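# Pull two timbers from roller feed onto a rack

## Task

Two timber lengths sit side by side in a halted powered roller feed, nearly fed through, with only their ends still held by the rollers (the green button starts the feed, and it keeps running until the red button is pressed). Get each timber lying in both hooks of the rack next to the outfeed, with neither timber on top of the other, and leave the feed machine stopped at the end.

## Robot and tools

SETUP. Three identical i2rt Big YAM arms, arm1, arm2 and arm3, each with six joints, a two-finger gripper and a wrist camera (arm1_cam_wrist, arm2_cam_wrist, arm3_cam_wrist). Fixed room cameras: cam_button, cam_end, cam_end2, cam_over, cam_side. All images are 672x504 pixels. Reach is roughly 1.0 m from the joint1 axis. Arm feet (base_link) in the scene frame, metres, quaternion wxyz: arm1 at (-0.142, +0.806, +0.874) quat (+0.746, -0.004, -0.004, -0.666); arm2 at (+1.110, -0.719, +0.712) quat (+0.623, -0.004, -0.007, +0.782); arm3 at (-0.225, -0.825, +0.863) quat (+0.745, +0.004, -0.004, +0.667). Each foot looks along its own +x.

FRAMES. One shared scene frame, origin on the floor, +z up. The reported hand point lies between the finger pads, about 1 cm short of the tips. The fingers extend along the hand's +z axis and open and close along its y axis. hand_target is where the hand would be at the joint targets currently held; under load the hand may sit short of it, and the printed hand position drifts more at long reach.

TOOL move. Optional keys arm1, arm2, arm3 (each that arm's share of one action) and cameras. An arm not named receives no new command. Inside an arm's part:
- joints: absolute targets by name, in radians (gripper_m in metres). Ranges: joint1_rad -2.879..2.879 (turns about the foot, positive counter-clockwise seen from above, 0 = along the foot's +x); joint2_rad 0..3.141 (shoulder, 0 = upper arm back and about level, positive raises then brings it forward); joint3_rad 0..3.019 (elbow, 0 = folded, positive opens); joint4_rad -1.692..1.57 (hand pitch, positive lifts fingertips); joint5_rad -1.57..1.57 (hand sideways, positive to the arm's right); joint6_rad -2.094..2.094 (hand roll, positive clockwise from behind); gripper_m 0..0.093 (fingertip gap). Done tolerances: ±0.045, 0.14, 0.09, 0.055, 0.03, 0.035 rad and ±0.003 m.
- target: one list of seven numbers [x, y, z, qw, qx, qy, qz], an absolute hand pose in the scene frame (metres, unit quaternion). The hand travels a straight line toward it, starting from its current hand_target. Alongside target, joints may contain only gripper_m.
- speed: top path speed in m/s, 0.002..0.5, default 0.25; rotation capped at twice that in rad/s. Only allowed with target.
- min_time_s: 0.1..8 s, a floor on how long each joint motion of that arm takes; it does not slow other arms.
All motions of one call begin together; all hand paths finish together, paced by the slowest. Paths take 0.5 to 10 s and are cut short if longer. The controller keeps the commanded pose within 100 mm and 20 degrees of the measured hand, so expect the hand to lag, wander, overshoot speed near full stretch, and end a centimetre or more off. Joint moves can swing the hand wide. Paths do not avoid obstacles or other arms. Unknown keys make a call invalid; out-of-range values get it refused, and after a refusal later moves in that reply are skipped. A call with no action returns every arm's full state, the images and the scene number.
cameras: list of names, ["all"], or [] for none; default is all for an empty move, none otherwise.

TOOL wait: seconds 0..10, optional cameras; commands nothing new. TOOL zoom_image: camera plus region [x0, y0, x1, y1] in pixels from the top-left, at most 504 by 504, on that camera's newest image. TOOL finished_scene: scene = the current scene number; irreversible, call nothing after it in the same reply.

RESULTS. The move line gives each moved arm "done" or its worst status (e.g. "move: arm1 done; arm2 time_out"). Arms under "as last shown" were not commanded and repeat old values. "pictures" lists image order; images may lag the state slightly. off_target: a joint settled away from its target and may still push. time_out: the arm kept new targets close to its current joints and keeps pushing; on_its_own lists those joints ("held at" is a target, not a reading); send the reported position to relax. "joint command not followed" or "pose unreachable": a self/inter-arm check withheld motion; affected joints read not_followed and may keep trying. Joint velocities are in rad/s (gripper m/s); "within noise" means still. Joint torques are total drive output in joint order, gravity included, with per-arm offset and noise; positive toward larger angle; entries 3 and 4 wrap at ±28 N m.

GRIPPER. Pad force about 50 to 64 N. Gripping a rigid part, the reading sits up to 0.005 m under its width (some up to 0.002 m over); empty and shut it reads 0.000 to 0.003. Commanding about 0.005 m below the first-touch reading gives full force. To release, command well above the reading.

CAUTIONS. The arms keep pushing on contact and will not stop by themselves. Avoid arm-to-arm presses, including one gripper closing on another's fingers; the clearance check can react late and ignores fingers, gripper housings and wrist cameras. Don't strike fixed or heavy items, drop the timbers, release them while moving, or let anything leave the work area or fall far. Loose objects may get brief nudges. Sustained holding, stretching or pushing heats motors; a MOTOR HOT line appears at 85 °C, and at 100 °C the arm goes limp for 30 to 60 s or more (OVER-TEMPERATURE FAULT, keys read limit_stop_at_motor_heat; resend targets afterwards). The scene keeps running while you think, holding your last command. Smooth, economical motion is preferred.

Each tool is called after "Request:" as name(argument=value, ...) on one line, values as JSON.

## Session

Request:
move(arm1={"target":[-0.055,0.126,0.86,0,1,0,0],"joints":{"gripper_m":0.093},"speed":0.35}, arm2={"target":[0.979,-0.377,0.87,0,0.7071,-0.7071,0],"joints":{"gripper_m":0.0},"speed":0.35}, arm3={"target":[-0.06,-0.121,0.86,0,1,0,0],"joints":{"gripper_m":0.093},"speed":0.35}, cameras=["all"])

Request:
zoom_image(camera="cam_over", region=[230, 170, 510, 310])

Scene clock: 3.43 s.
Joint torques (N m): arm1=[1.03 -20.54 12.97 -0.35 -0.1 0.06] | arm2=[-3.14 -9.58 8.76 0.49 -0.06 0.24] | arm3=[-1.08 -18.08 11.74 0.25 -0.07 -0.05]
Heat: arm1: hottest joint2_rad 23 °C; arm2: hottest joint3_rad 24 °C; arm3: hottest joint3_rad 26 °C.
move: arm1 off_target; arm2 off_target; arm3 off_target
Joint velocities: within noise
arm1.joint_positions: joint1_rad=+0.008 joint2_rad=+2.311 joint3_rad=+1.924 joint4_rad=-1.214 joint5_rad=+0.003 joint6_rad=+1.691 gripper_m=+0.09308
arm1.joint_status: all done
arm1.hand: x=-0.0613 y=+0.1376 z=+0.8536 quat_wxyz=(+0.009, -1.000, +0.000, +0.003) (m; scene frame)
arm1.hand_target: x=-0.0549 y=+0.1265 z=+0.8600 quat_wxyz=(+0.000, -1.000, +0.000, +0.000) (m; scene frame)
arm1.hand_status: off_target (0.015 m and 1.1 deg from the pose sent, 0.727 m and 66.6 deg at the start)
arm2.joint_positions: joint1_rad=+0.140 joint2_rad=+1.342 joint3_rad=+1.030 joint4_rad=-1.294 joint5_rad=-0.013 joint6_rad=+0.344 gripper_m=+0.00051
arm2.joint_status: all done
arm2.hand: x=+0.9794 y=-0.3871 z=+0.8619 quat_wxyz=(+0.006, +0.714, -0.700, +0.016) (m; scene frame)
arm2.hand_target: x=+0.9792 y=-0.3772 z=+0.8702 quat_wxyz=(+0.000, +0.707, -0.707, +0.000) (m; scene frame)
arm2.hand_status: off_target (0.013 m and 2.3 deg from the pose sent, 0.430 m and 78.2 deg at the start)
arm3.joint_positions: joint1_rad=-0.126 joint2_rad=+2.406 joint3_rad=+2.149 joint4_rad=-1.338 joint5_rad=-0.001 joint6_rad=-1.790 gripper_m=+0.09307
arm3.joint_status: all done
arm3.hand: x=-0.0577 y=-0.1330 z=+0.8607 quat_wxyz=(+0.005, +1.000, -0.009, -0.003) (m; scene frame)
arm3.hand_target: x=-0.0603 y=-0.1216 z=+0.8600 quat_wxyz=(-0.001, +1.000, +0.000, +0.000) (m; scene frame)
arm3.hand_status: off_target (0.012 m and 1.2 deg from the pose sent, 0.757 m and 78.0 deg at the start)
pictures: arm1_cam_wrist, arm2_cam_wrist, arm3_cam_wrist, cam_button, cam_end, cam_end2, cam_over, cam_side

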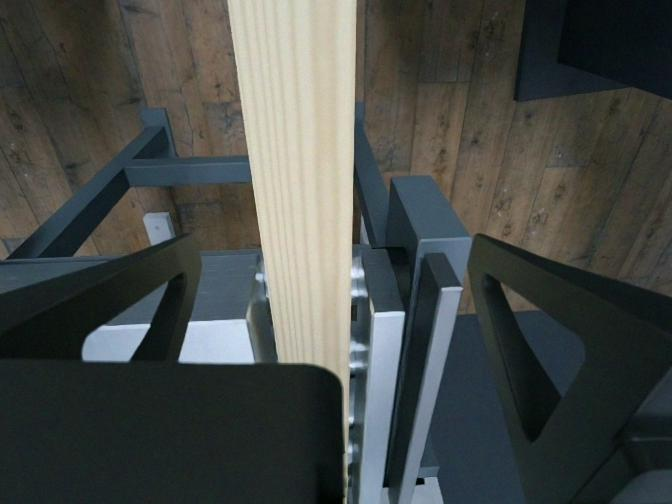

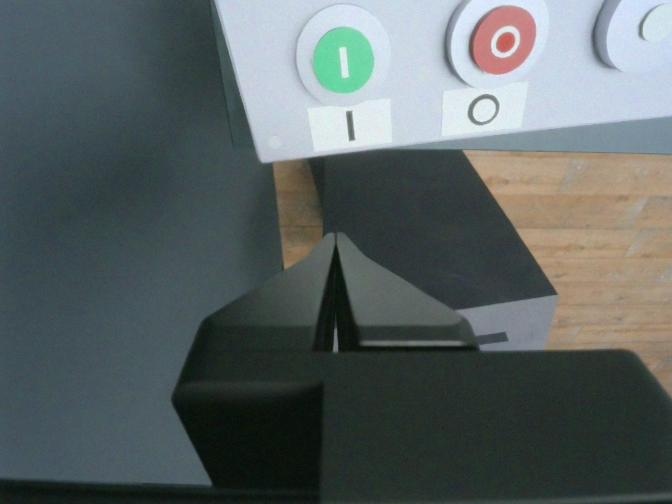

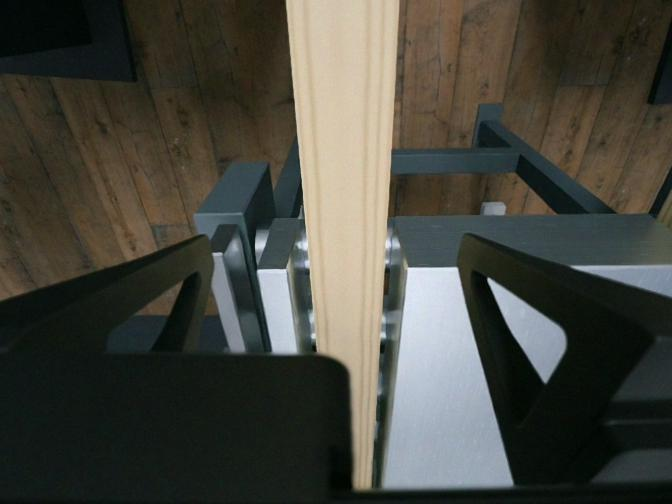

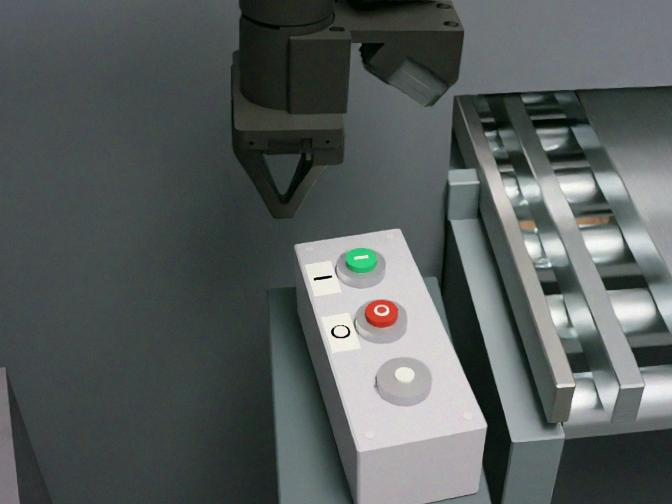

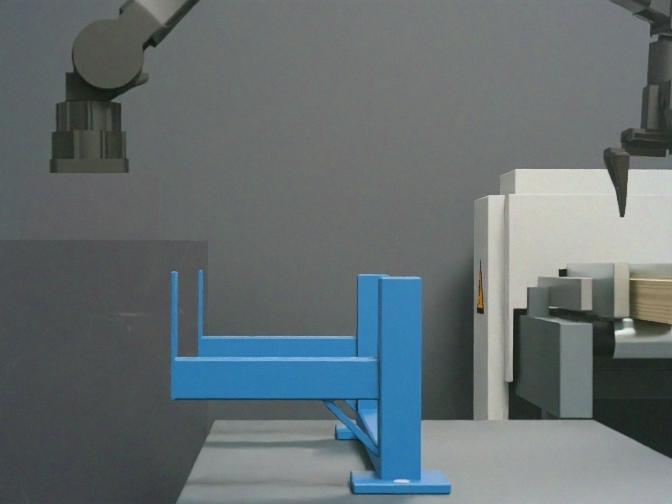

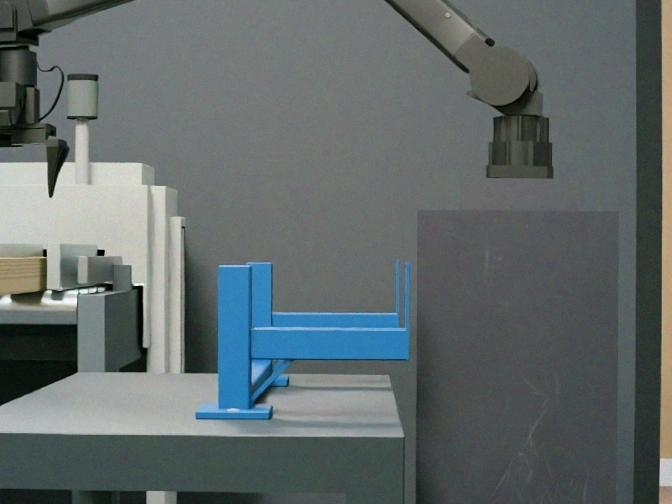

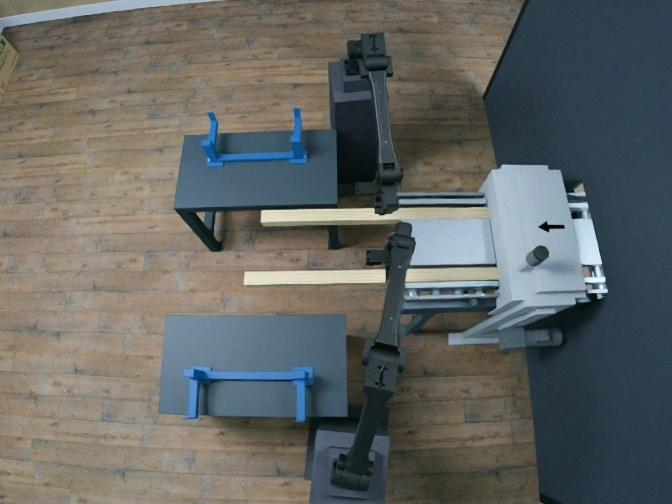

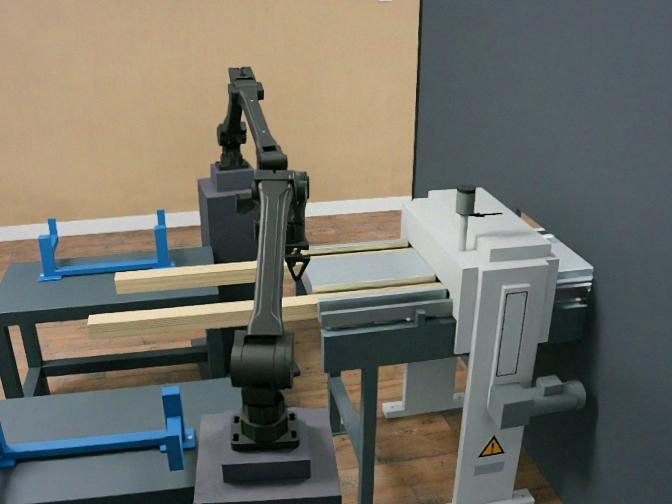

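Scaled by 1.800 from the camera's 672x504 image, which has a finer 960x720 frame.

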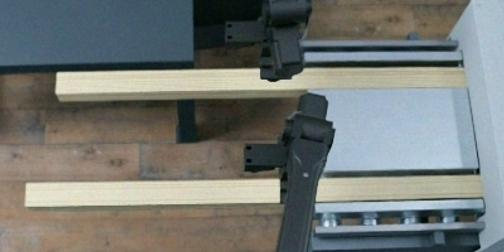

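Request:
move(arm1={"target":[-0.036,0.110,0.745,0,1,0,0],"speed":0.15}, arm2={"target":[0.983,-0.328,0.838,0,0.7071,-0.7071,0],"speed":0.15}, arm3={"target":[-0.091,-0.115,0.742,0,1,0,0],"speed":0.15}, cameras=["arm1_cam_wrist","arm2_cam_wrist","arm3_cam_wrist","cam_button","cam_end","cam_end2"])

Scene clock: 51.47 s.
Joint torques (N m): arm1=[1.14 -21.42 12.25 0.47 -0.09 0.07] | arm2=[-3.19 -10.17 11.15 0.47 -0.02 0.03] | arm3=[-1.38 -19.25 8.84 0.88 -0.09 0.13]
Heat: arm1: hottest joint3_rad 29 °C; arm2: hottest joint3_rad 29 °C; arm3: hottest joint3_rad 35 °C.
move: arm1 off_target; arm2 off_target; arm3 done
Joint velocities: within noise
arm1.joint_positions: joint1_rad=+0.030 joint2_rad=+2.508 joint3_rad=+1.984 joint4_rad=-1.091 joint5_rad=+0.002 joint6_rad=+1.715 gripper_m=+0.09308
arm1.joint_status: not commanded
arm1.hand: x=-0.0446 y=+0.1247 z=+0.7432 quat_wxyz=(+0.016, -1.000, +0.001, +0.004) (m; scene frame)
arm1.hand_target: x=-0.0361 y=+0.1107 z=+0.7453 quat_wxyz=(+0.000, -1.000, +0.000, +0.000) (m; scene frame)
arm1.hand_status: off_target (0.017 m and 1.8 deg from the pose sent, 0.115 m and 1.1 deg at the start)
arm2.joint_positions: joint1_rad=+0.092 joint2_rad=+1.471 joint3_rad=+1.048 joint4_rad=-1.209 joint5_rad=-0.013 joint6_rad=+0.316 gripper_m=+0.00051
arm2.joint_status: not commanded
arm2.hand: x=+0.9874 y=-0.3544 z=+0.8225 quat_wxyz=(+0.013, +0.707, -0.707, +0.027) (m; scene frame)
arm2.hand_target: x=+0.9834 y=-0.3293 z=+0.8387 quat_wxyz=(+0.000, +0.707, -0.707, +0.000) (m; scene frame)
arm2.hand_status: off_target (0.031 m and 3.4 deg from the pose sent, 0.064 m and 2.3 deg at the start)
arm3.joint_positions: joint1_rad=-0.079 joint2_rad=+2.550 joint3_rad=+2.122 joint4_rad=-1.160 joint5_rad=-0.001 joint6_rad=-1.766 gripper_m=+0.09307
arm3.joint_status: not commanded
arm3.hand: x=-0.0890 y=-0.1193 z=+0.7505 quat_wxyz=(+0.002, +1.000, +0.003, -0.002) (m; scene frame)
arm3.hand_target: x=-0.0911 y=-0.1152 z=+0.7422 quat_wxyz=(+0.000, +1.000, +0.000, +0.000) (m; scene frame)
arm3.hand_status: done (0.010 m and 0.4 deg from the pose sent, 0.125 m and 1.2 deg at the start)
pictures: arm1_cam_wrist, arm2_cam_wrist, arm3_cam_wrist, cam_button, cam_end, cam_end2

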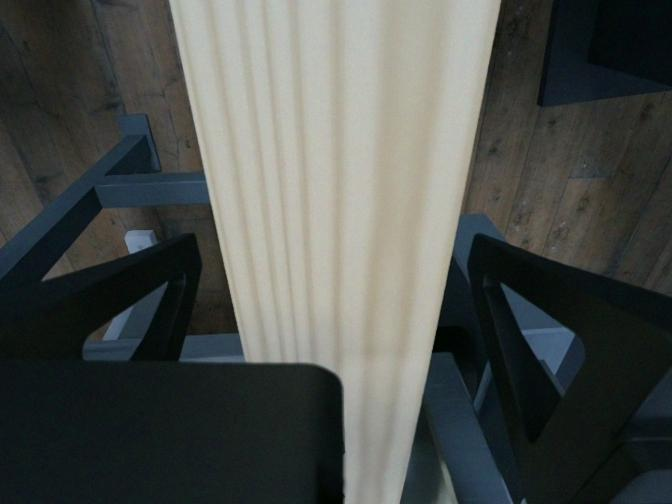

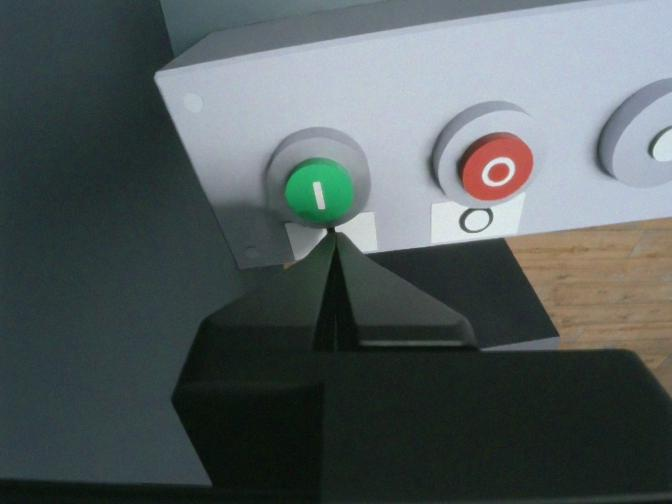

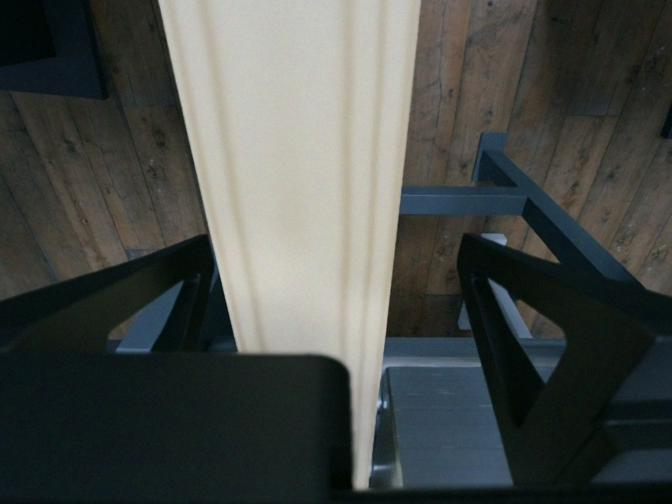

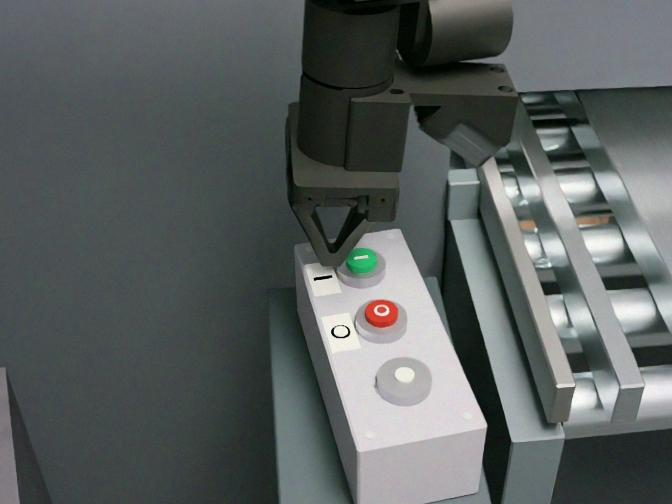

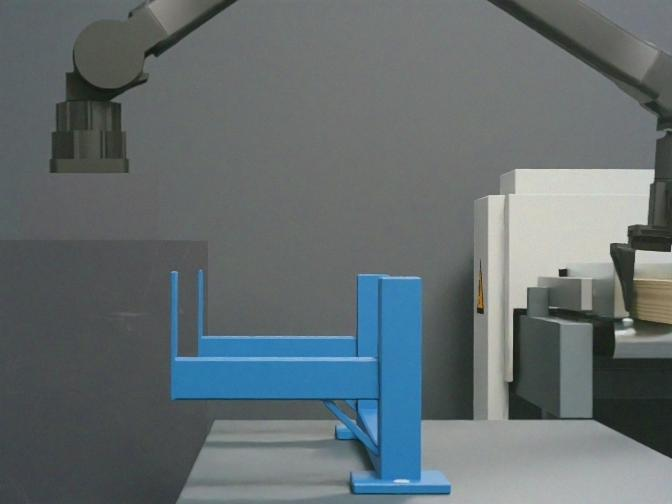

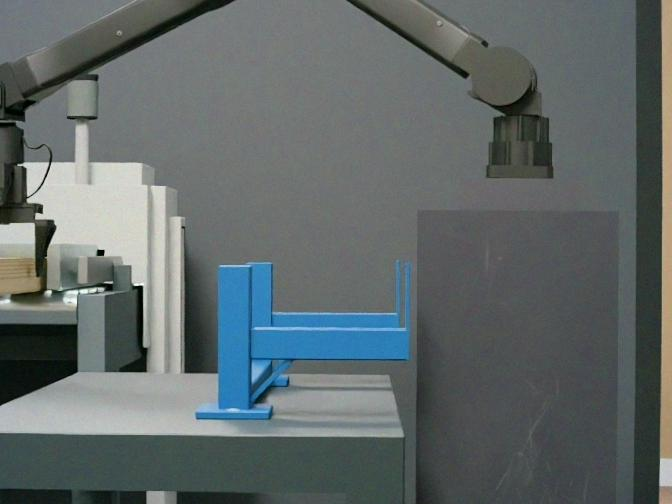

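Request:
move(arm1={"target":[-0.036,0.111,0.765,0,1,0,0],"speed":0.1}, arm2={"target":[0.981,-0.325,0.862,0,0.7071,-0.7071,0],"speed":0.12}, arm3={"target":[-0.091,-0.127,0.748,0,1,0,0],"speed":0.1})

Request:
move(arm1={"joints":{"gripper_m":0.063}}, arm3={"joints":{"gripper_m":0.063}})

Request:
move(arm1={"joints":{"gripper_m":0.045}}, arm3={"joints":{"gripper_m":0.045}}, cameras=["arm1_cam_wrist","arm2_cam_wrist","arm3_cam_wrist","cam_button"])

Scene clock: 71.27 s.
Joint torques (N m): arm1=[1.08 -23.71 11.71 -0.32 -0.06 0.05] | arm2=[-3.14 -11.34 11.38 -0.31 -0.04 0.05] | arm3=[-1.61 -21.19 7.36 0.87 -0.09 0.11]
Heat: arm1: hottest joint3_rad 30 °C; arm2: hottest joint3_rad 30 °C; arm3: hottest joint3_rad 35 °C.
move: arm1 off_target; arm2 off_target; arm3 done
Joint velocities: within noise
arm1.joint_positions: joint1_rad=+0.030 joint2_rad=+2.504 joint3_rad=+1.984 joint4_rad=-1.099 joint5_rad=+0.002 joint6_rad=+1.716 gripper_m=+0.09308
arm1.joint_status: not commanded
arm1.hand: x=-0.0448 y=+0.1260 z=+0.7455 quat_wxyz=(+0.018, -1.000, +0.001, +0.004) (m; scene frame)
arm1.hand_target: x=-0.0361 y=+0.1117 z=+0.7651 quat_wxyz=(+0.000, -1.000, +0.000, +0.000) (m; scene frame)
arm1.hand_status: off_target (0.026 m and 2.1 deg from the pose sent, 0.027 m and 1.8 deg at the start)
arm2.joint_positions: joint1_rad=+0.092 joint2_rad=+1.471 joint3_rad=+1.100 joint4_rad=-1.251 joint5_rad=-0.013 joint6_rad=+0.316 gripper_m=+0.00051
arm2.joint_status: not commanded
arm2.hand: x=+0.9840 y=-0.3450 z=+0.8405 quat_wxyz=(+0.010, +0.707, -0.707, +0.023) (m; scene frame)
arm2.hand_target: x=+0.9813 y=-0.3262 z=+0.8621 quat_wxyz=(+0.000, +0.707, -0.707, +0.000) (m; scene frame)
arm2.hand_status: off_target (0.030 m and 2.9 deg from the pose sent, 0.050 m and 3.4 deg at the start)
arm3.joint_positions: joint1_rad=-0.079 joint2_rad=+2.535 joint3_rad=+2.068 joint4_rad=-1.133 joint5_rad=-0.001 joint6_rad=-1.766 gripper_m=+0.09307
arm3.joint_status: not commanded
arm3.hand: x=-0.0913 y=-0.1307 z=+0.7418 quat_wxyz=(+0.008, +1.000, +0.003, -0.003) (m; scene frame)
arm3.hand_target: x=-0.0910 y=-0.1271 z=+0.7480 quat_wxyz=(+0.000, +1.000, +0.000, +0.000) (m; scene frame)
arm3.hand_status: done (0.007 m and 1.0 deg from the pose sent, 0.008 m and 0.5 deg at the start)
pictures: none

Scene clock: 71.90 s.
Joint torques (N m): arm1=[1.2 -23.71 11.74 -0.39 -0.09 0.07] | arm2=[-3.08 -11.34 11.4 -0.32 -0.03 0.05] | arm3=[-1.73 -21.13 7.34 0.85 -0.08 0.1]
Heat: arm1: hottest joint3_rad 30 °C; arm2: hottest joint3_rad 30 °C; arm3: hottest joint3_rad 35 °C.
move: arm1 done; arm3 done
Joint velocities: within noise
arm1.joint_positions: joint1_rad=+0.030 joint2_rad=+2.504 joint3_rad=+1.984 joint4_rad=-1.099 joint5_rad=+0.002 joint6_rad=+1.716 gripper_m=+0.06315
arm1.joint_status: all done
arm1.hand: x=-0.0448 y=+0.1260 z=+0.7455 quat_wxyz=(+0.018, -1.000, +0.001, +0.004) (m; scene frame)
arm1.hand_target: x=-0.0361 y=+0.1117 z=+0.7651 quat_wxyz=(+0.000, -1.000, +0.000, +0.000) (m; scene frame)
arm1.hand_status: not commanded
arm2: as last shown
arm3.joint_positions: joint1_rad=-0.079 joint2_rad=+2.535 joint3_rad=+2.068 joint4_rad=-1.133 joint5_rad=-0.001 joint6_rad=-1.766 gripper_m=+0.06314
arm3.joint_status: all done
arm3.hand: x=-0.0913 y=-0.1307 z=+0.7418 quat_wxyz=(+0.008, +1.000, +0.003, -0.003) (m; scene frame)
arm3.hand_target: x=-0.0910 y=-0.1271 z=+0.7480 quat_wxyz=(+0.000, +1.000, +0.000, +0.000) (m; scene frame)
arm3.hand_status: not commanded
pictures: none

Scene clock: 72.47 s.
Joint torques (N m): arm1=[1.08 -23.53 11.69 -0.36 -0.17 0.13] | arm2=[-3.08 -11.34 11.4 -0.31 -0.03 0.05] | arm3=[-1.67 -21.19 7.38 0.66 -0.09 0.11]
Heat: arm1: hottest joint3_rad 30 °C; arm2: hottest joint3_rad 30 °C; arm3: hottest joint3_rad 35 °C.
move: arm1 off_target; arm3 off_target
Joint velocities: within noise
arm1.joint_positions: joint1_rad=+0.030 joint2_rad=+2.503 joint3_rad=+1.984 joint4_rad=-1.099 joint5_rad=+0.004 joint6_rad=+1.709 gripper_m=+0.04989
arm1.joint_status: gripper_m off_target (ended at +0.04992, target +0.04500)
arm1.hand: x=-0.0451 y=+0.1257 z=+0.7460 quat_wxyz=(+0.018, -1.000, -0.002, +0.005) (m; scene frame)
arm1.hand_target: x=-0.0361 y=+0.1116 z=+0.7653 quat_wxyz=(+0.000, -1.000, +0.000, +0.000) (m; scene frame)
arm1.hand_status: not commanded
arm2: as last shown
arm3.joint_positions: joint1_rad=-0.079 joint2_rad=+2.535 joint3_rad=+2.068 joint4_rad=-1.127 joint5_rad=-0.001 joint6_rad=-1.766 gripper_m=+0.05078
arm3.joint_status: gripper_m off_target (ended at +0.05080, target +0.04500)
arm3.hand: x=-0.0910 y=-0.1294 z=+0.7418 quat_wxyz=(+0.005, +1.000, +0.003, -0.002) (m; scene frame)
arm3.hand_target: x=-0.0910 y=-0.1270 z=+0.7480 quat_wxyz=(+0.000, +1.000, +0.000, +0.000) (m; scene frame)
arm3.hand_status: not commanded
pictures: arm1_cam_wrist, arm2_cam_wrist, arm3_cam_wrist, cam_button

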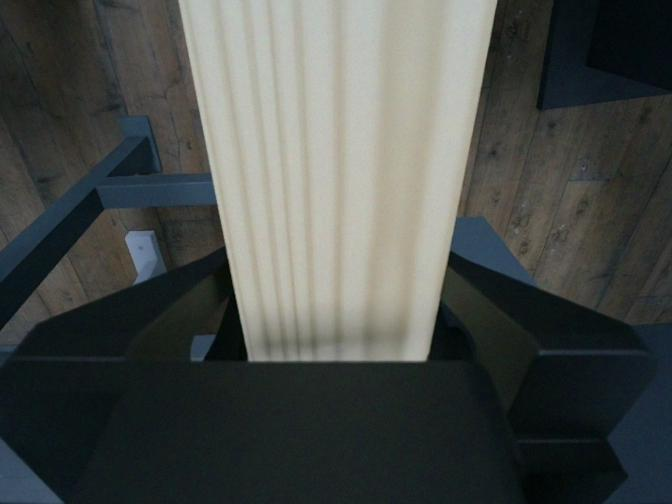

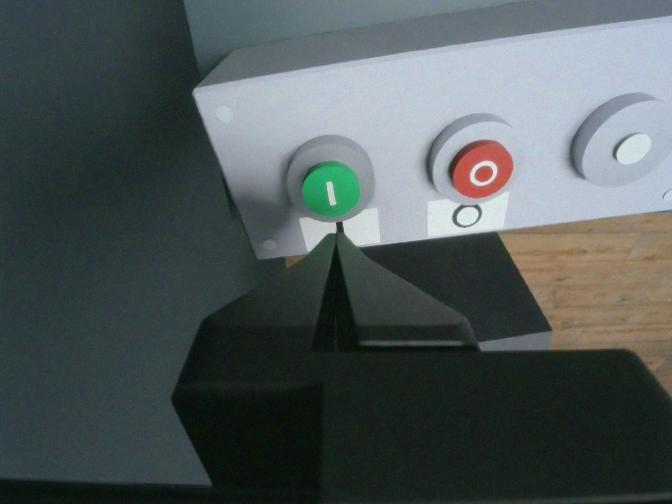

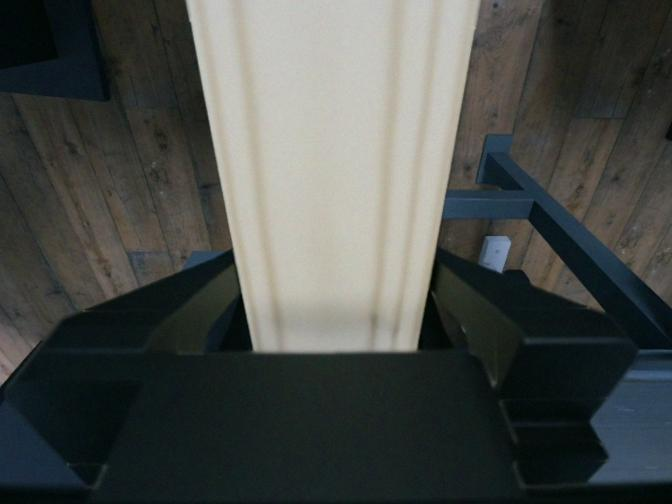

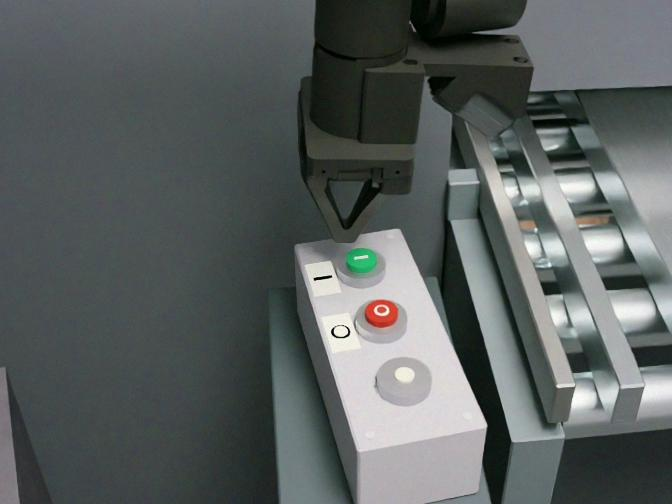

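Request:
move(arm1={"target":[-0.04,0.112,0.81,0,1,0,0],"speed":0.08}, arm2={"target":[0.979,-0.312,0.85,0,0.7071,-0.7071,0],"speed":0.1}, arm3={"target":[-0.093,-0.122,0.81,0,1,0,0],"speed":0.08}, cameras=["arm2_cam_wrist","cam_button","cam_over"])

Scene clock: 86.47 s.
Joint torques (N m): arm1=[0.56 -28.1 11.71 -2.74 -0.18 0.05] | arm2=[-3.31 -10.81 11.32 0.46 -0.03 0.03] | arm3=[-1.32 -25.7 10.21 -2.5 -0.11 0.18]
Heat: arm1: hottest joint3_rad 30 °C; arm2: hottest joint3_rad 30 °C; arm3: hottest joint3_rad 34 °C.
move: arm1 off_target; arm2 off_target; arm3 off_target
Joint velocities: within noise
arm1.joint_positions: joint1_rad=+0.030 joint2_rad=+2.499 joint3_rad=+1.984 joint4_rad=-1.108 joint5_rad=+0.005 joint6_rad=+1.710 gripper_m=+0.04989
arm1.joint_status: not commanded
arm1.hand: x=-0.0453 y=+0.1267 z=+0.7489 quat_wxyz=(+0.020, -1.000, -0.002, +0.006) (m; scene frame)
arm1.hand_target: x=-0.0402 y=+0.1128 z=+0.8080 quat_wxyz=(-0.001, -1.000, +0.000, +0.000) (m; scene frame)
arm1.hand_status: off_target (0.063 m and 2.4 deg from the pose sent, 0.066 m and 2.1 deg at the start)
arm2.joint_positions: joint1_rad=+0.089 joint2_rad=+1.500 joint3_rad=+1.114 joint4_rad=-1.246 joint5_rad=-0.013 joint6_rad=+0.313 gripper_m=+0.00051
arm2.joint_status: not commanded
arm2.hand: x=+0.9829 y=-0.3382 z=+0.8342 quat_wxyz=(+0.013, +0.707, -0.707, +0.027) (m; scene frame)
arm2.hand_target: x=+0.9796 y=-0.3133 z=+0.8506 quat_wxyz=(+0.000, +0.707, -0.707, +0.000) (m; scene frame)
arm2.hand_status: off_target (0.031 m and 3.4 deg from the pose sent, 0.035 m and 2.8 deg at the start)
arm3.joint_positions: joint1_rad=-0.079 joint2_rad=+2.531 joint3_rad=+2.068 joint4_rad=-1.141 joint5_rad=-0.001 joint6_rad=-1.769 gripper_m=+0.05078
arm3.joint_status: not commanded
arm3.hand: x=-0.0914 y=-0.1317 z=+0.7448 quat_wxyz=(+0.010, +1.000, +0.004, -0.003) (m; scene frame)
arm3.hand_target: x=-0.0930 y=-0.1223 z=+0.8070 quat_wxyz=(-0.001, +1.000, +0.000, +0.000) (m; scene frame)
arm3.hand_status: off_target (0.066 m and 1.3 deg from the pose sent, 0.069 m and 0.7 deg at the start)
pictures: arm2_cam_wrist, cam_button, cam_over

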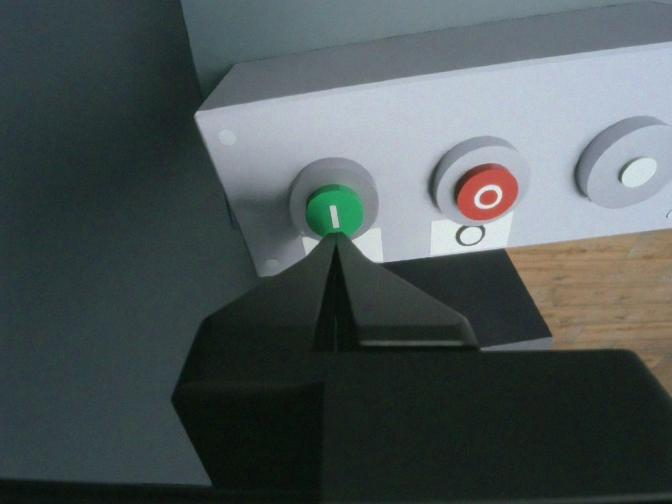

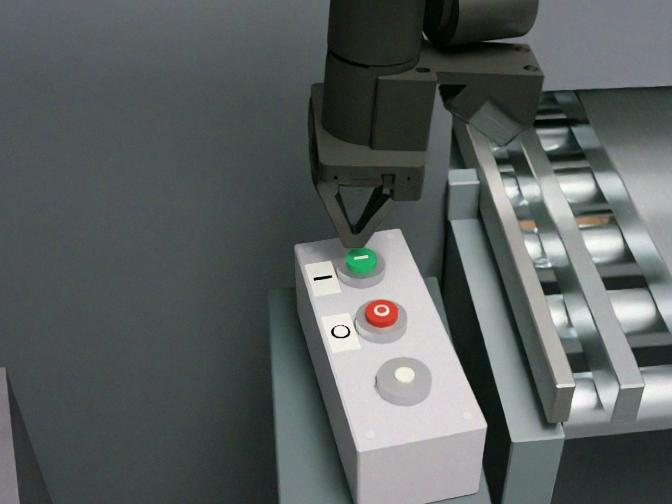

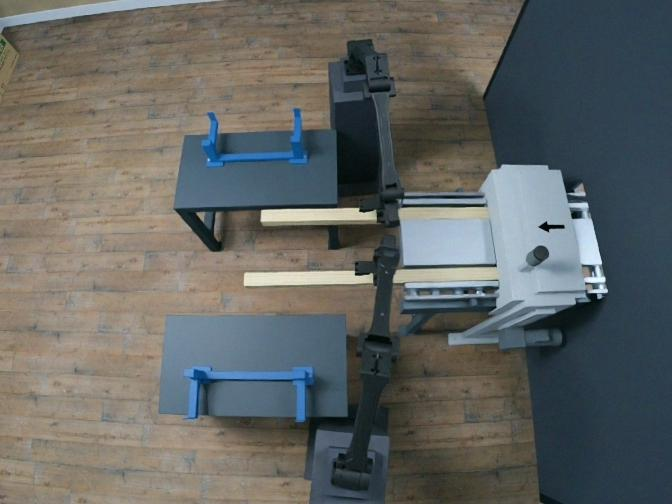

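Request:
move(arm2={"target":[0.980,-0.320,0.805,0,0.7071,-0.7071,0],"speed":0.1}, cameras=["cam_button","cam_over"])

Request:
move(arm2={"target":[0.980,-0.312,0.86,0,0.7071,-0.7071,0],"speed":0.2})

Request:
move(arm2={"target":[1.043,-0.306,0.85,0,0.7071,-0.7071,0],"speed":0.15}, cameras=["arm2_cam_wrist","cam_over","cam_side","cam_button"])

Scene clock: 100.53 s.
Joint torques (N m): arm1=[3.37 -27.46 11.81 -0.9 -0.41 0.17] | arm2=[-2.9 -10.29 5.91 0.96 -0.04 0.08] | arm3=[-3.78 -25.29 10.13 -0.66 0.01 0.08]
Heat: arm1: hottest joint2_rad 32 °C; arm2: hottest joint3_rad 32 °C; arm3: hottest joint3_rad 35 °C.
move: arm2 off_target
Joint velocities: within noise
arm1.joint_positions: joint1_rad=-0.001 joint2_rad=+2.497 joint3_rad=+1.981 joint4_rad=-1.151 joint5_rad=+0.012 joint6_rad=+1.698 gripper_m=+0.04977
arm1.joint_status: not commanded
arm1.hand: x=-0.0685 y=+0.1353 z=+0.7504 quat_wxyz=(+0.041, -0.999, +0.007, +0.011) (m; scene frame)
arm1.hand_target: x=-0.0403 y=+0.1128 z=+0.8079 quat_wxyz=(-0.001, -1.000, +0.000, +0.000) (m; scene frame)
arm1.hand_status: not commanded
arm2.joint_positions: joint1_rad=+0.089 joint2_rad=+1.520 joint3_rad=+1.094 joint4_rad=-1.132 joint5_rad=-0.014 joint6_rad=+0.313 gripper_m=+0.00051
arm2.joint_status: not commanded
arm2.hand: x=+0.9769 y=-0.3193 z=+0.8189 quat_wxyz=(-0.004, +0.708, -0.707, -0.006) (m; scene frame)
arm2.hand_target: x=+0.9801 y=-0.3204 z=+0.8054 quat_wxyz=(+0.000, +0.707, -0.707, +0.000) (m; scene frame)
arm2.hand_status: off_target (0.014 m and 0.8 deg from the pose sent, 0.035 m and 3.4 deg at the start)
arm3.joint_positions: joint1_rad=-0.050 joint2_rad=+2.526 joint3_rad=+2.068 joint4_rad=-1.195 joint5_rad=-0.004 joint6_rad=-1.761 gripper_m=+0.05078
arm3.joint_status: not commanded
arm3.hand: x=-0.1142 y=-0.1398 z=+0.7490 quat_wxyz=(+0.034, +0.999, +0.015, -0.009) (m; scene frame)
arm3.hand_target: x=-0.0929 y=-0.1222 z=+0.8071 quat_wxyz=(-0.001, +1.000, +0.000, +0.000) (m; scene frame)
arm3.hand_status: not commanded
pictures: cam_button, cam_over

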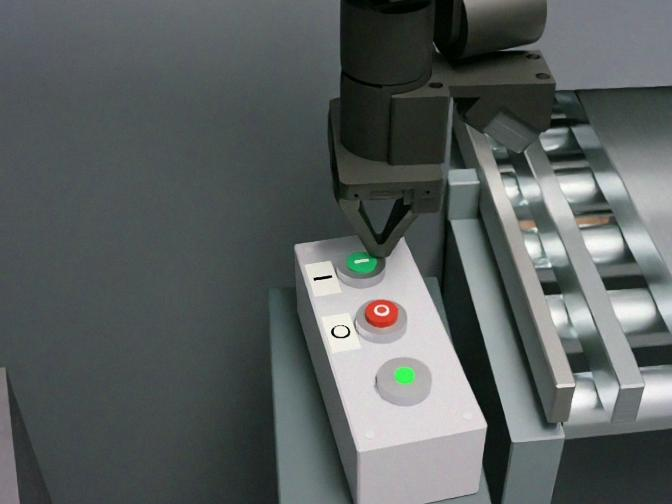

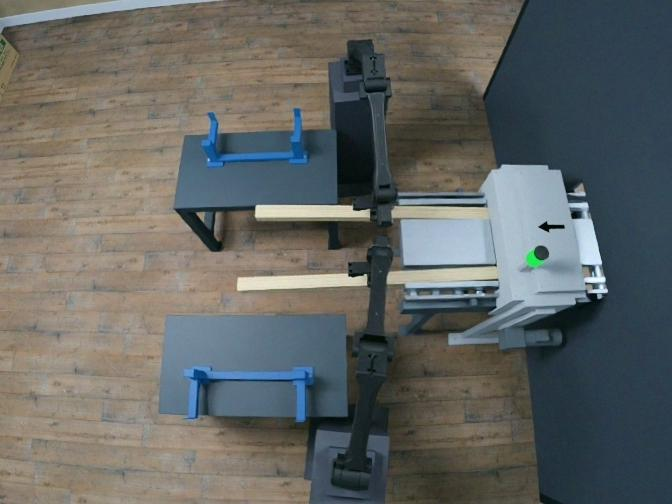

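Scene clock: 101.67 s.
Joint torques (N m): arm1=[3.49 -27.87 11.85 -0.88 -0.41 0.18] | arm2=[-3.31 -12.98 11.25 -0.34 -0.01 0.03] | arm3=[-3.84 -25.17 10.13 -0.68 0.01 0.09]
Heat: arm1: hottest joint2_rad 32 °C; arm2: hottest joint3_rad 32 °C; arm3: hottest joint3_rad 35 °C.
move: arm2 off_target
Joint velocities: within noise
arm1, arm3: as last shown
arm2.joint_positions: joint1_rad=+0.087 joint2_rad=+1.517 joint3_rad=+1.132 joint4_rad=-1.248 joint5_rad=-0.014 joint6_rad=+0.311 gripper_m=+0.00051
arm2.joint_status: not commanded
arm2.hand: x=+0.9818 y=-0.3322 z=+0.8339 quat_wxyz=(+0.013, +0.707, -0.707, +0.028) (m; scene frame)
arm2.hand_target: x=+0.9804 y=-0.3133 z=+0.8601 quat_wxyz=(+0.000, +0.707, -0.707, +0.000) (m; scene frame)
arm2.hand_status: off_target (0.033 m and 3.5 deg from the pose sent, 0.042 m and 0.8 deg at the start)
pictures: none

Scene clock: 103.00 s.
Joint torques (N m): arm1=[3.55 -27.81 11.77 -0.91 -0.42 0.19] | arm2=[-2.73 -12.63 8.47 0.5 -0.05 0.03] | arm3=[-3.78 -25.17 10.13 -0.66 0 0.09]
Heat: arm1: hottest joint2_rad 33 °C; arm2: hottest joint3_rad 32 °C; arm3: hottest joint3_rad 35 °C.
move: arm2 off_target
Joint velocities: within noise
arm1, arm3: as last shown
arm2.joint_positions: joint1_rad=-0.068 joint2_rad=+1.506 joint3_rad=+1.132 joint4_rad=-1.242 joint5_rad=-0.013 joint6_rad=+0.163 gripper_m=+0.00051
arm2.joint_status: not commanded
arm2.hand: x=+1.0428 y=-0.3158 z=+0.8389 quat_wxyz=(+0.012, +0.705, -0.709, +0.018) (m; scene frame)
arm2.hand_target: x=+1.0431 y=-0.3063 z=+0.8502 quat_wxyz=(+0.000, +0.707, -0.707, +0.000) (m; scene frame)
arm2.hand_status: off_target (0.015 m and 2.5 deg from the pose sent, 0.068 m and 3.5 deg at the start)
pictures: arm2_cam_wrist, cam_button, cam_over, cam_side

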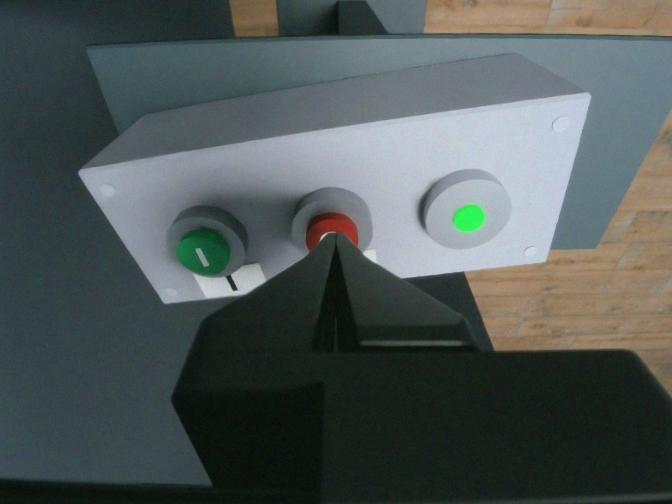

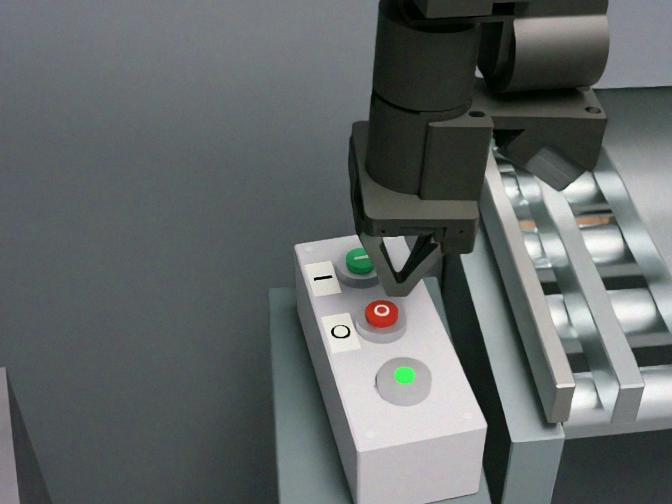

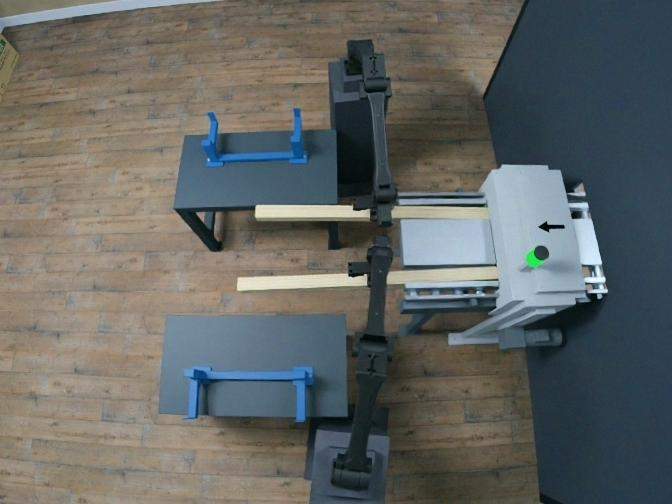

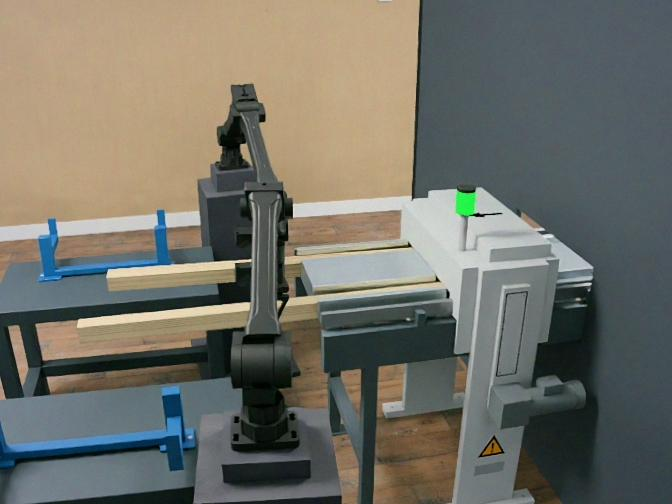

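Request:
move(arm1={"target":[-0.10,0.125,0.90,0,1,0,0],"speed":0.1}, arm2={"target":[1.042,-0.310,0.804,0,0.7071,-0.7071,0],"speed":0.1}, arm3={"target":[-0.145,-0.128,0.90,0,1,0,0],"speed":0.1}, cameras=["cam_over","cam_side","cam_button","cam_end","cam_end2"])

Scene clock: 123.47 s.
Joint torques (N m): arm1=[-0.56 -30.68 12.1 -3.67 -0.34 -0.37] | arm2=[-2.43 -9.82 5.97 1.03 -0.06 0.08] | arm3=[-0.91 -29.45 9.62 -2.52 0.1 0.57]
Heat: arm1: hottest joint2_rad 38 °C; arm2: hottest joint3_rad 32 °C; arm3: hottest joint2_rad 36 °C.
move: arm1 off_target; arm2 off_target; arm3 off_target
Joint velocities: within noise
arm1.joint_positions: joint1_rad=-0.039 joint2_rad=+2.392 joint3_rad=+1.937 joint4_rad=-1.195 joint5_rad=+0.013 joint6_rad=+1.677 gripper_m=+0.04906
arm1.joint_status: not commanded
arm1.hand: x=-0.0951 y=+0.1384 z=+0.8057 quat_wxyz=(+0.033, -0.999, +0.016, +0.009) (m; scene frame)
arm1.hand_target: x=-0.1000 y=+0.1266 z=+0.8943 quat_wxyz=(-0.001, -1.000, +0.000, +0.001) (m; scene frame)
arm1.hand_status: off_target (0.095 m and 4.3 deg from the pose sent, 0.153 m and 5.0 deg at the start; pose on its path clipped on 31 of 60 steps)
arm2.joint_positions: joint1_rad=-0.068 joint2_rad=+1.509 joint3_rad=+1.078 joint4_rad=-1.130 joint5_rad=-0.013 joint6_rad=+0.163 gripper_m=+0.00051
arm2.joint_status: not commanded
arm2.hand: x=+1.0419 y=-0.3091 z=+0.8188 quat_wxyz=(-0.005, +0.705, -0.709, -0.005) (m; scene frame)
arm2.hand_target: x=+1.0421 y=-0.3105 z=+0.8044 quat_wxyz=(+0.000, +0.707, -0.707, +0.000) (m; scene frame)
arm2.hand_status: off_target (0.015 m and 0.9 deg from the pose sent, 0.035 m and 2.5 deg at the start)
arm3.joint_positions: joint1_rad=-0.016 joint2_rad=+2.459 joint3_rad=+2.036 joint4_rad=-1.227 joint5_rad=-0.010 joint6_rad=-1.739 gripper_m=+0.05078
arm3.joint_status: not commanded
arm3.hand: x=-0.1389 y=-0.1420 z=+0.7838 quat_wxyz=(+0.032, +0.999, +0.021, -0.010) (m; scene frame)
arm3.hand_target: x=-0.1441 y=-0.1311 z=+0.8765 quat_wxyz=(-0.002, +1.000, +0.001, -0.001) (m; scene frame)
arm3.hand_status: off_target (0.117 m and 4.5 deg from the pose sent, 0.154 m and 4.3 deg at the start; pose on its path clipped on 45 of 60 steps)
pictures: cam_button, cam_end, cam_end2, cam_over, cam_side

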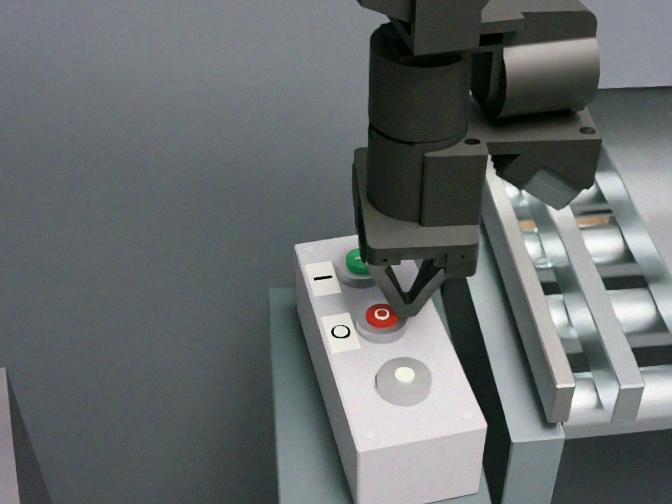

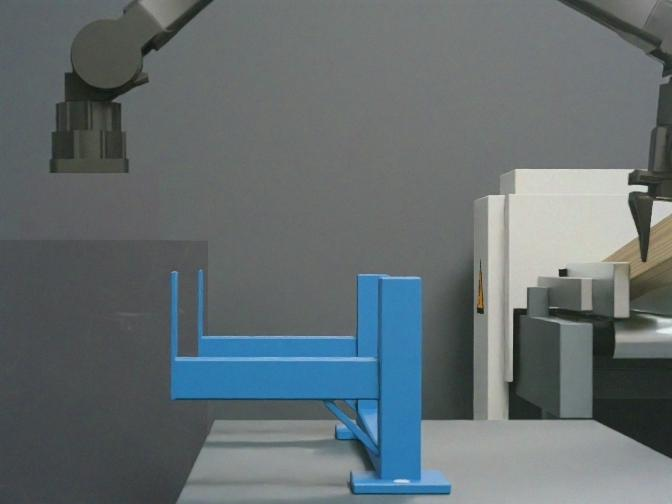

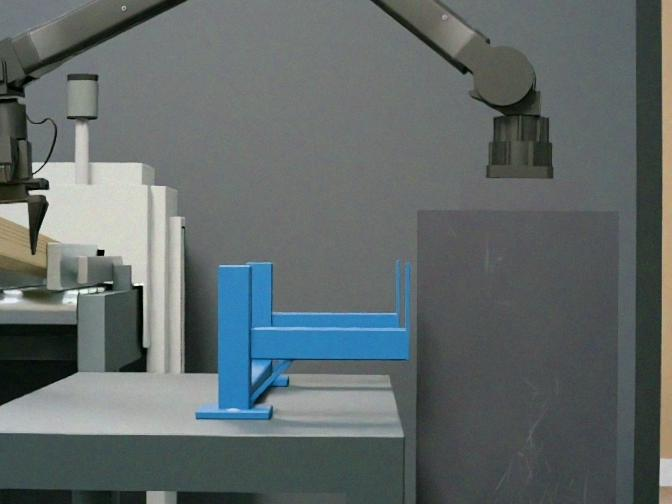

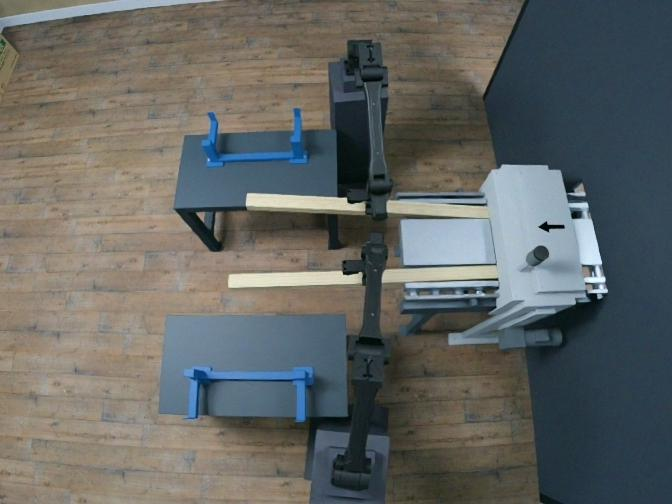

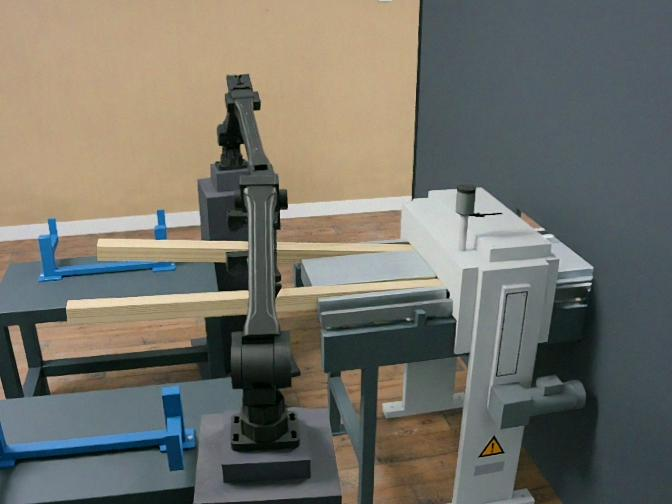

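Request:
move(arm1={"target":[-0.22,0.13,0.90,0,1,0,0],"speed":0.12}, arm2={"target":[1.042,-0.312,0.86,0,0.7071,-0.7071,0],"speed":0.12}, arm3={"target":[-0.26,-0.135,0.90,0,1,0,0],"speed":0.12}, cameras=["cam_over","cam_side","cam_end"])

Scene clock: 132.60 s.
Joint torques (N m): arm1=[0.38 -29.45 12.1 -1.05 0.17 -0.07] | arm2=[-2.55 -12.1 11.22 -0.32 -0.05 0.07] | arm3=[-2.43 -27.87 10.02 -0.94 -0.32 0.73]
Heat: arm1: hottest joint2_rad 38 °C; arm2: hottest joint3_rad 31 °C; arm3: hottest joint2_rad 38 °C.
move: arm1 off_target; arm2 off_target; arm3 off_target
Joint velocities: within noise
arm1.joint_positions: joint1_rad=-0.227 joint2_rad=+2.365 joint3_rad=+1.924 joint4_rad=-1.258 joint5_rad=-0.001 joint6_rad=+1.467 gripper_m=+0.04901
arm1.joint_status: not commanded
arm1.hand: x=-0.2165 y=+0.1564 z=+0.8203 quat_wxyz=(+0.057, -0.998, +0.005, -0.008) (m; scene frame)
arm1.hand_target: x=-0.2197 y=+0.1335 z=+0.8979 quat_wxyz=(+0.000, -1.000, +0.000, +0.000) (m; scene frame)
arm1.hand_status: off_target (0.084 m and 6.6 deg from the pose sent, 0.157 m and 4.3 deg at the start)
arm2.joint_positions: joint1_rad=-0.068 joint2_rad=+1.481 joint3_rad=+1.093 joint4_rad=-1.245 joint5_rad=-0.013 joint6_rad=+0.163 gripper_m=+0.00051
arm2.joint_status: not commanded
arm2.hand: x=+1.0452 y=-0.3312 z=+0.8353 quat_wxyz=(+0.016, +0.705, -0.709, +0.024) (m; scene frame)
arm2.hand_target: x=+1.0422 y=-0.3131 z=+0.8601 quat_wxyz=(+0.000, +0.707, -0.707, +0.000) (m; scene frame)
arm2.hand_status: off_target (0.031 m and 3.4 deg from the pose sent, 0.041 m and 0.9 deg at the start)
arm3.joint_positions: joint1_rad=+0.168 joint2_rad=+2.399 joint3_rad=+1.996 joint4_rad=-1.287 joint5_rad=-0.001 joint6_rad=-1.590 gripper_m=+0.05078
arm3.joint_status: not commanded
arm3.hand: x=-0.2627 y=-0.1567 z=+0.8114 quat_wxyz=(+0.053, +0.998, +0.038, +0.001) (m; scene frame)
arm3.hand_target: x=-0.2599 y=-0.1381 z=+0.8965 quat_wxyz=(+0.000, +1.000, +0.001, -0.002) (m; scene frame)
arm3.hand_status: off_target (0.091 m and 7.5 deg from the pose sent, 0.168 m and 4.5 deg at the start; pose on its path clipped on 14 of 61 steps)
pictures: cam_end, cam_over, cam_side

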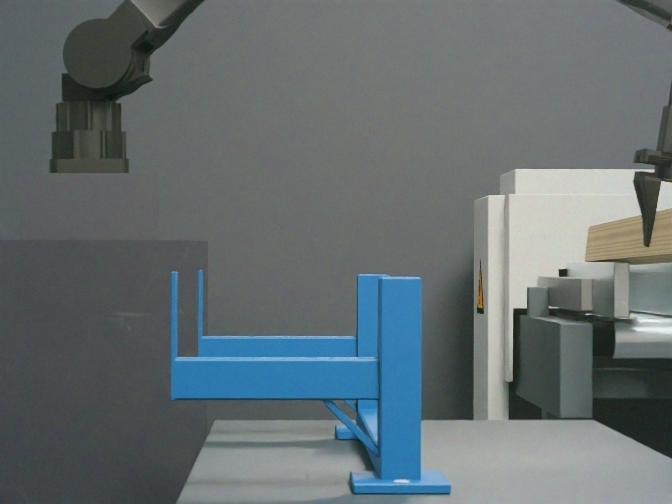

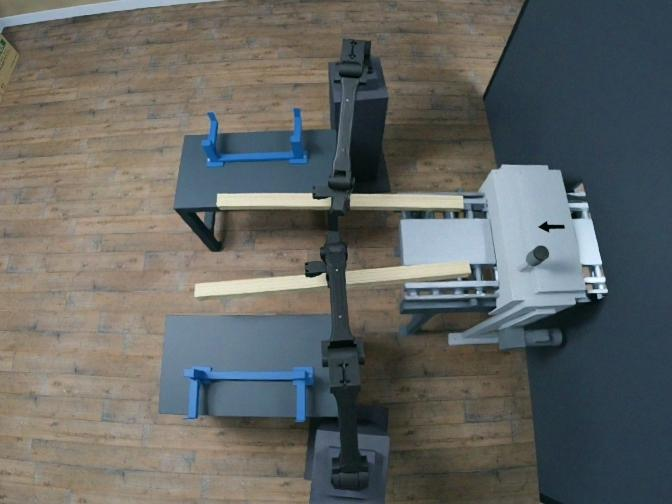

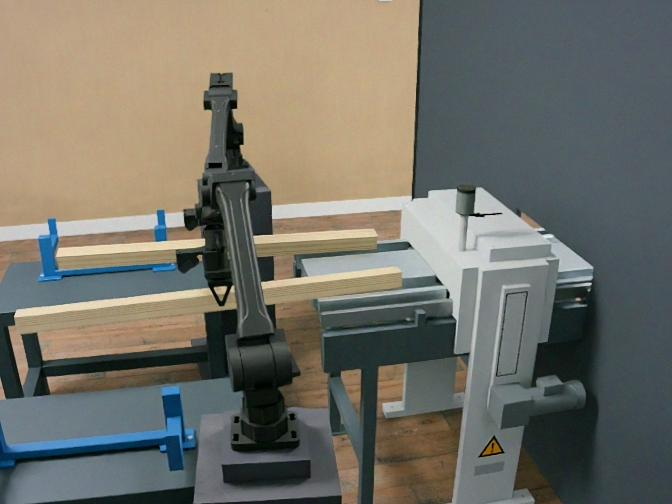

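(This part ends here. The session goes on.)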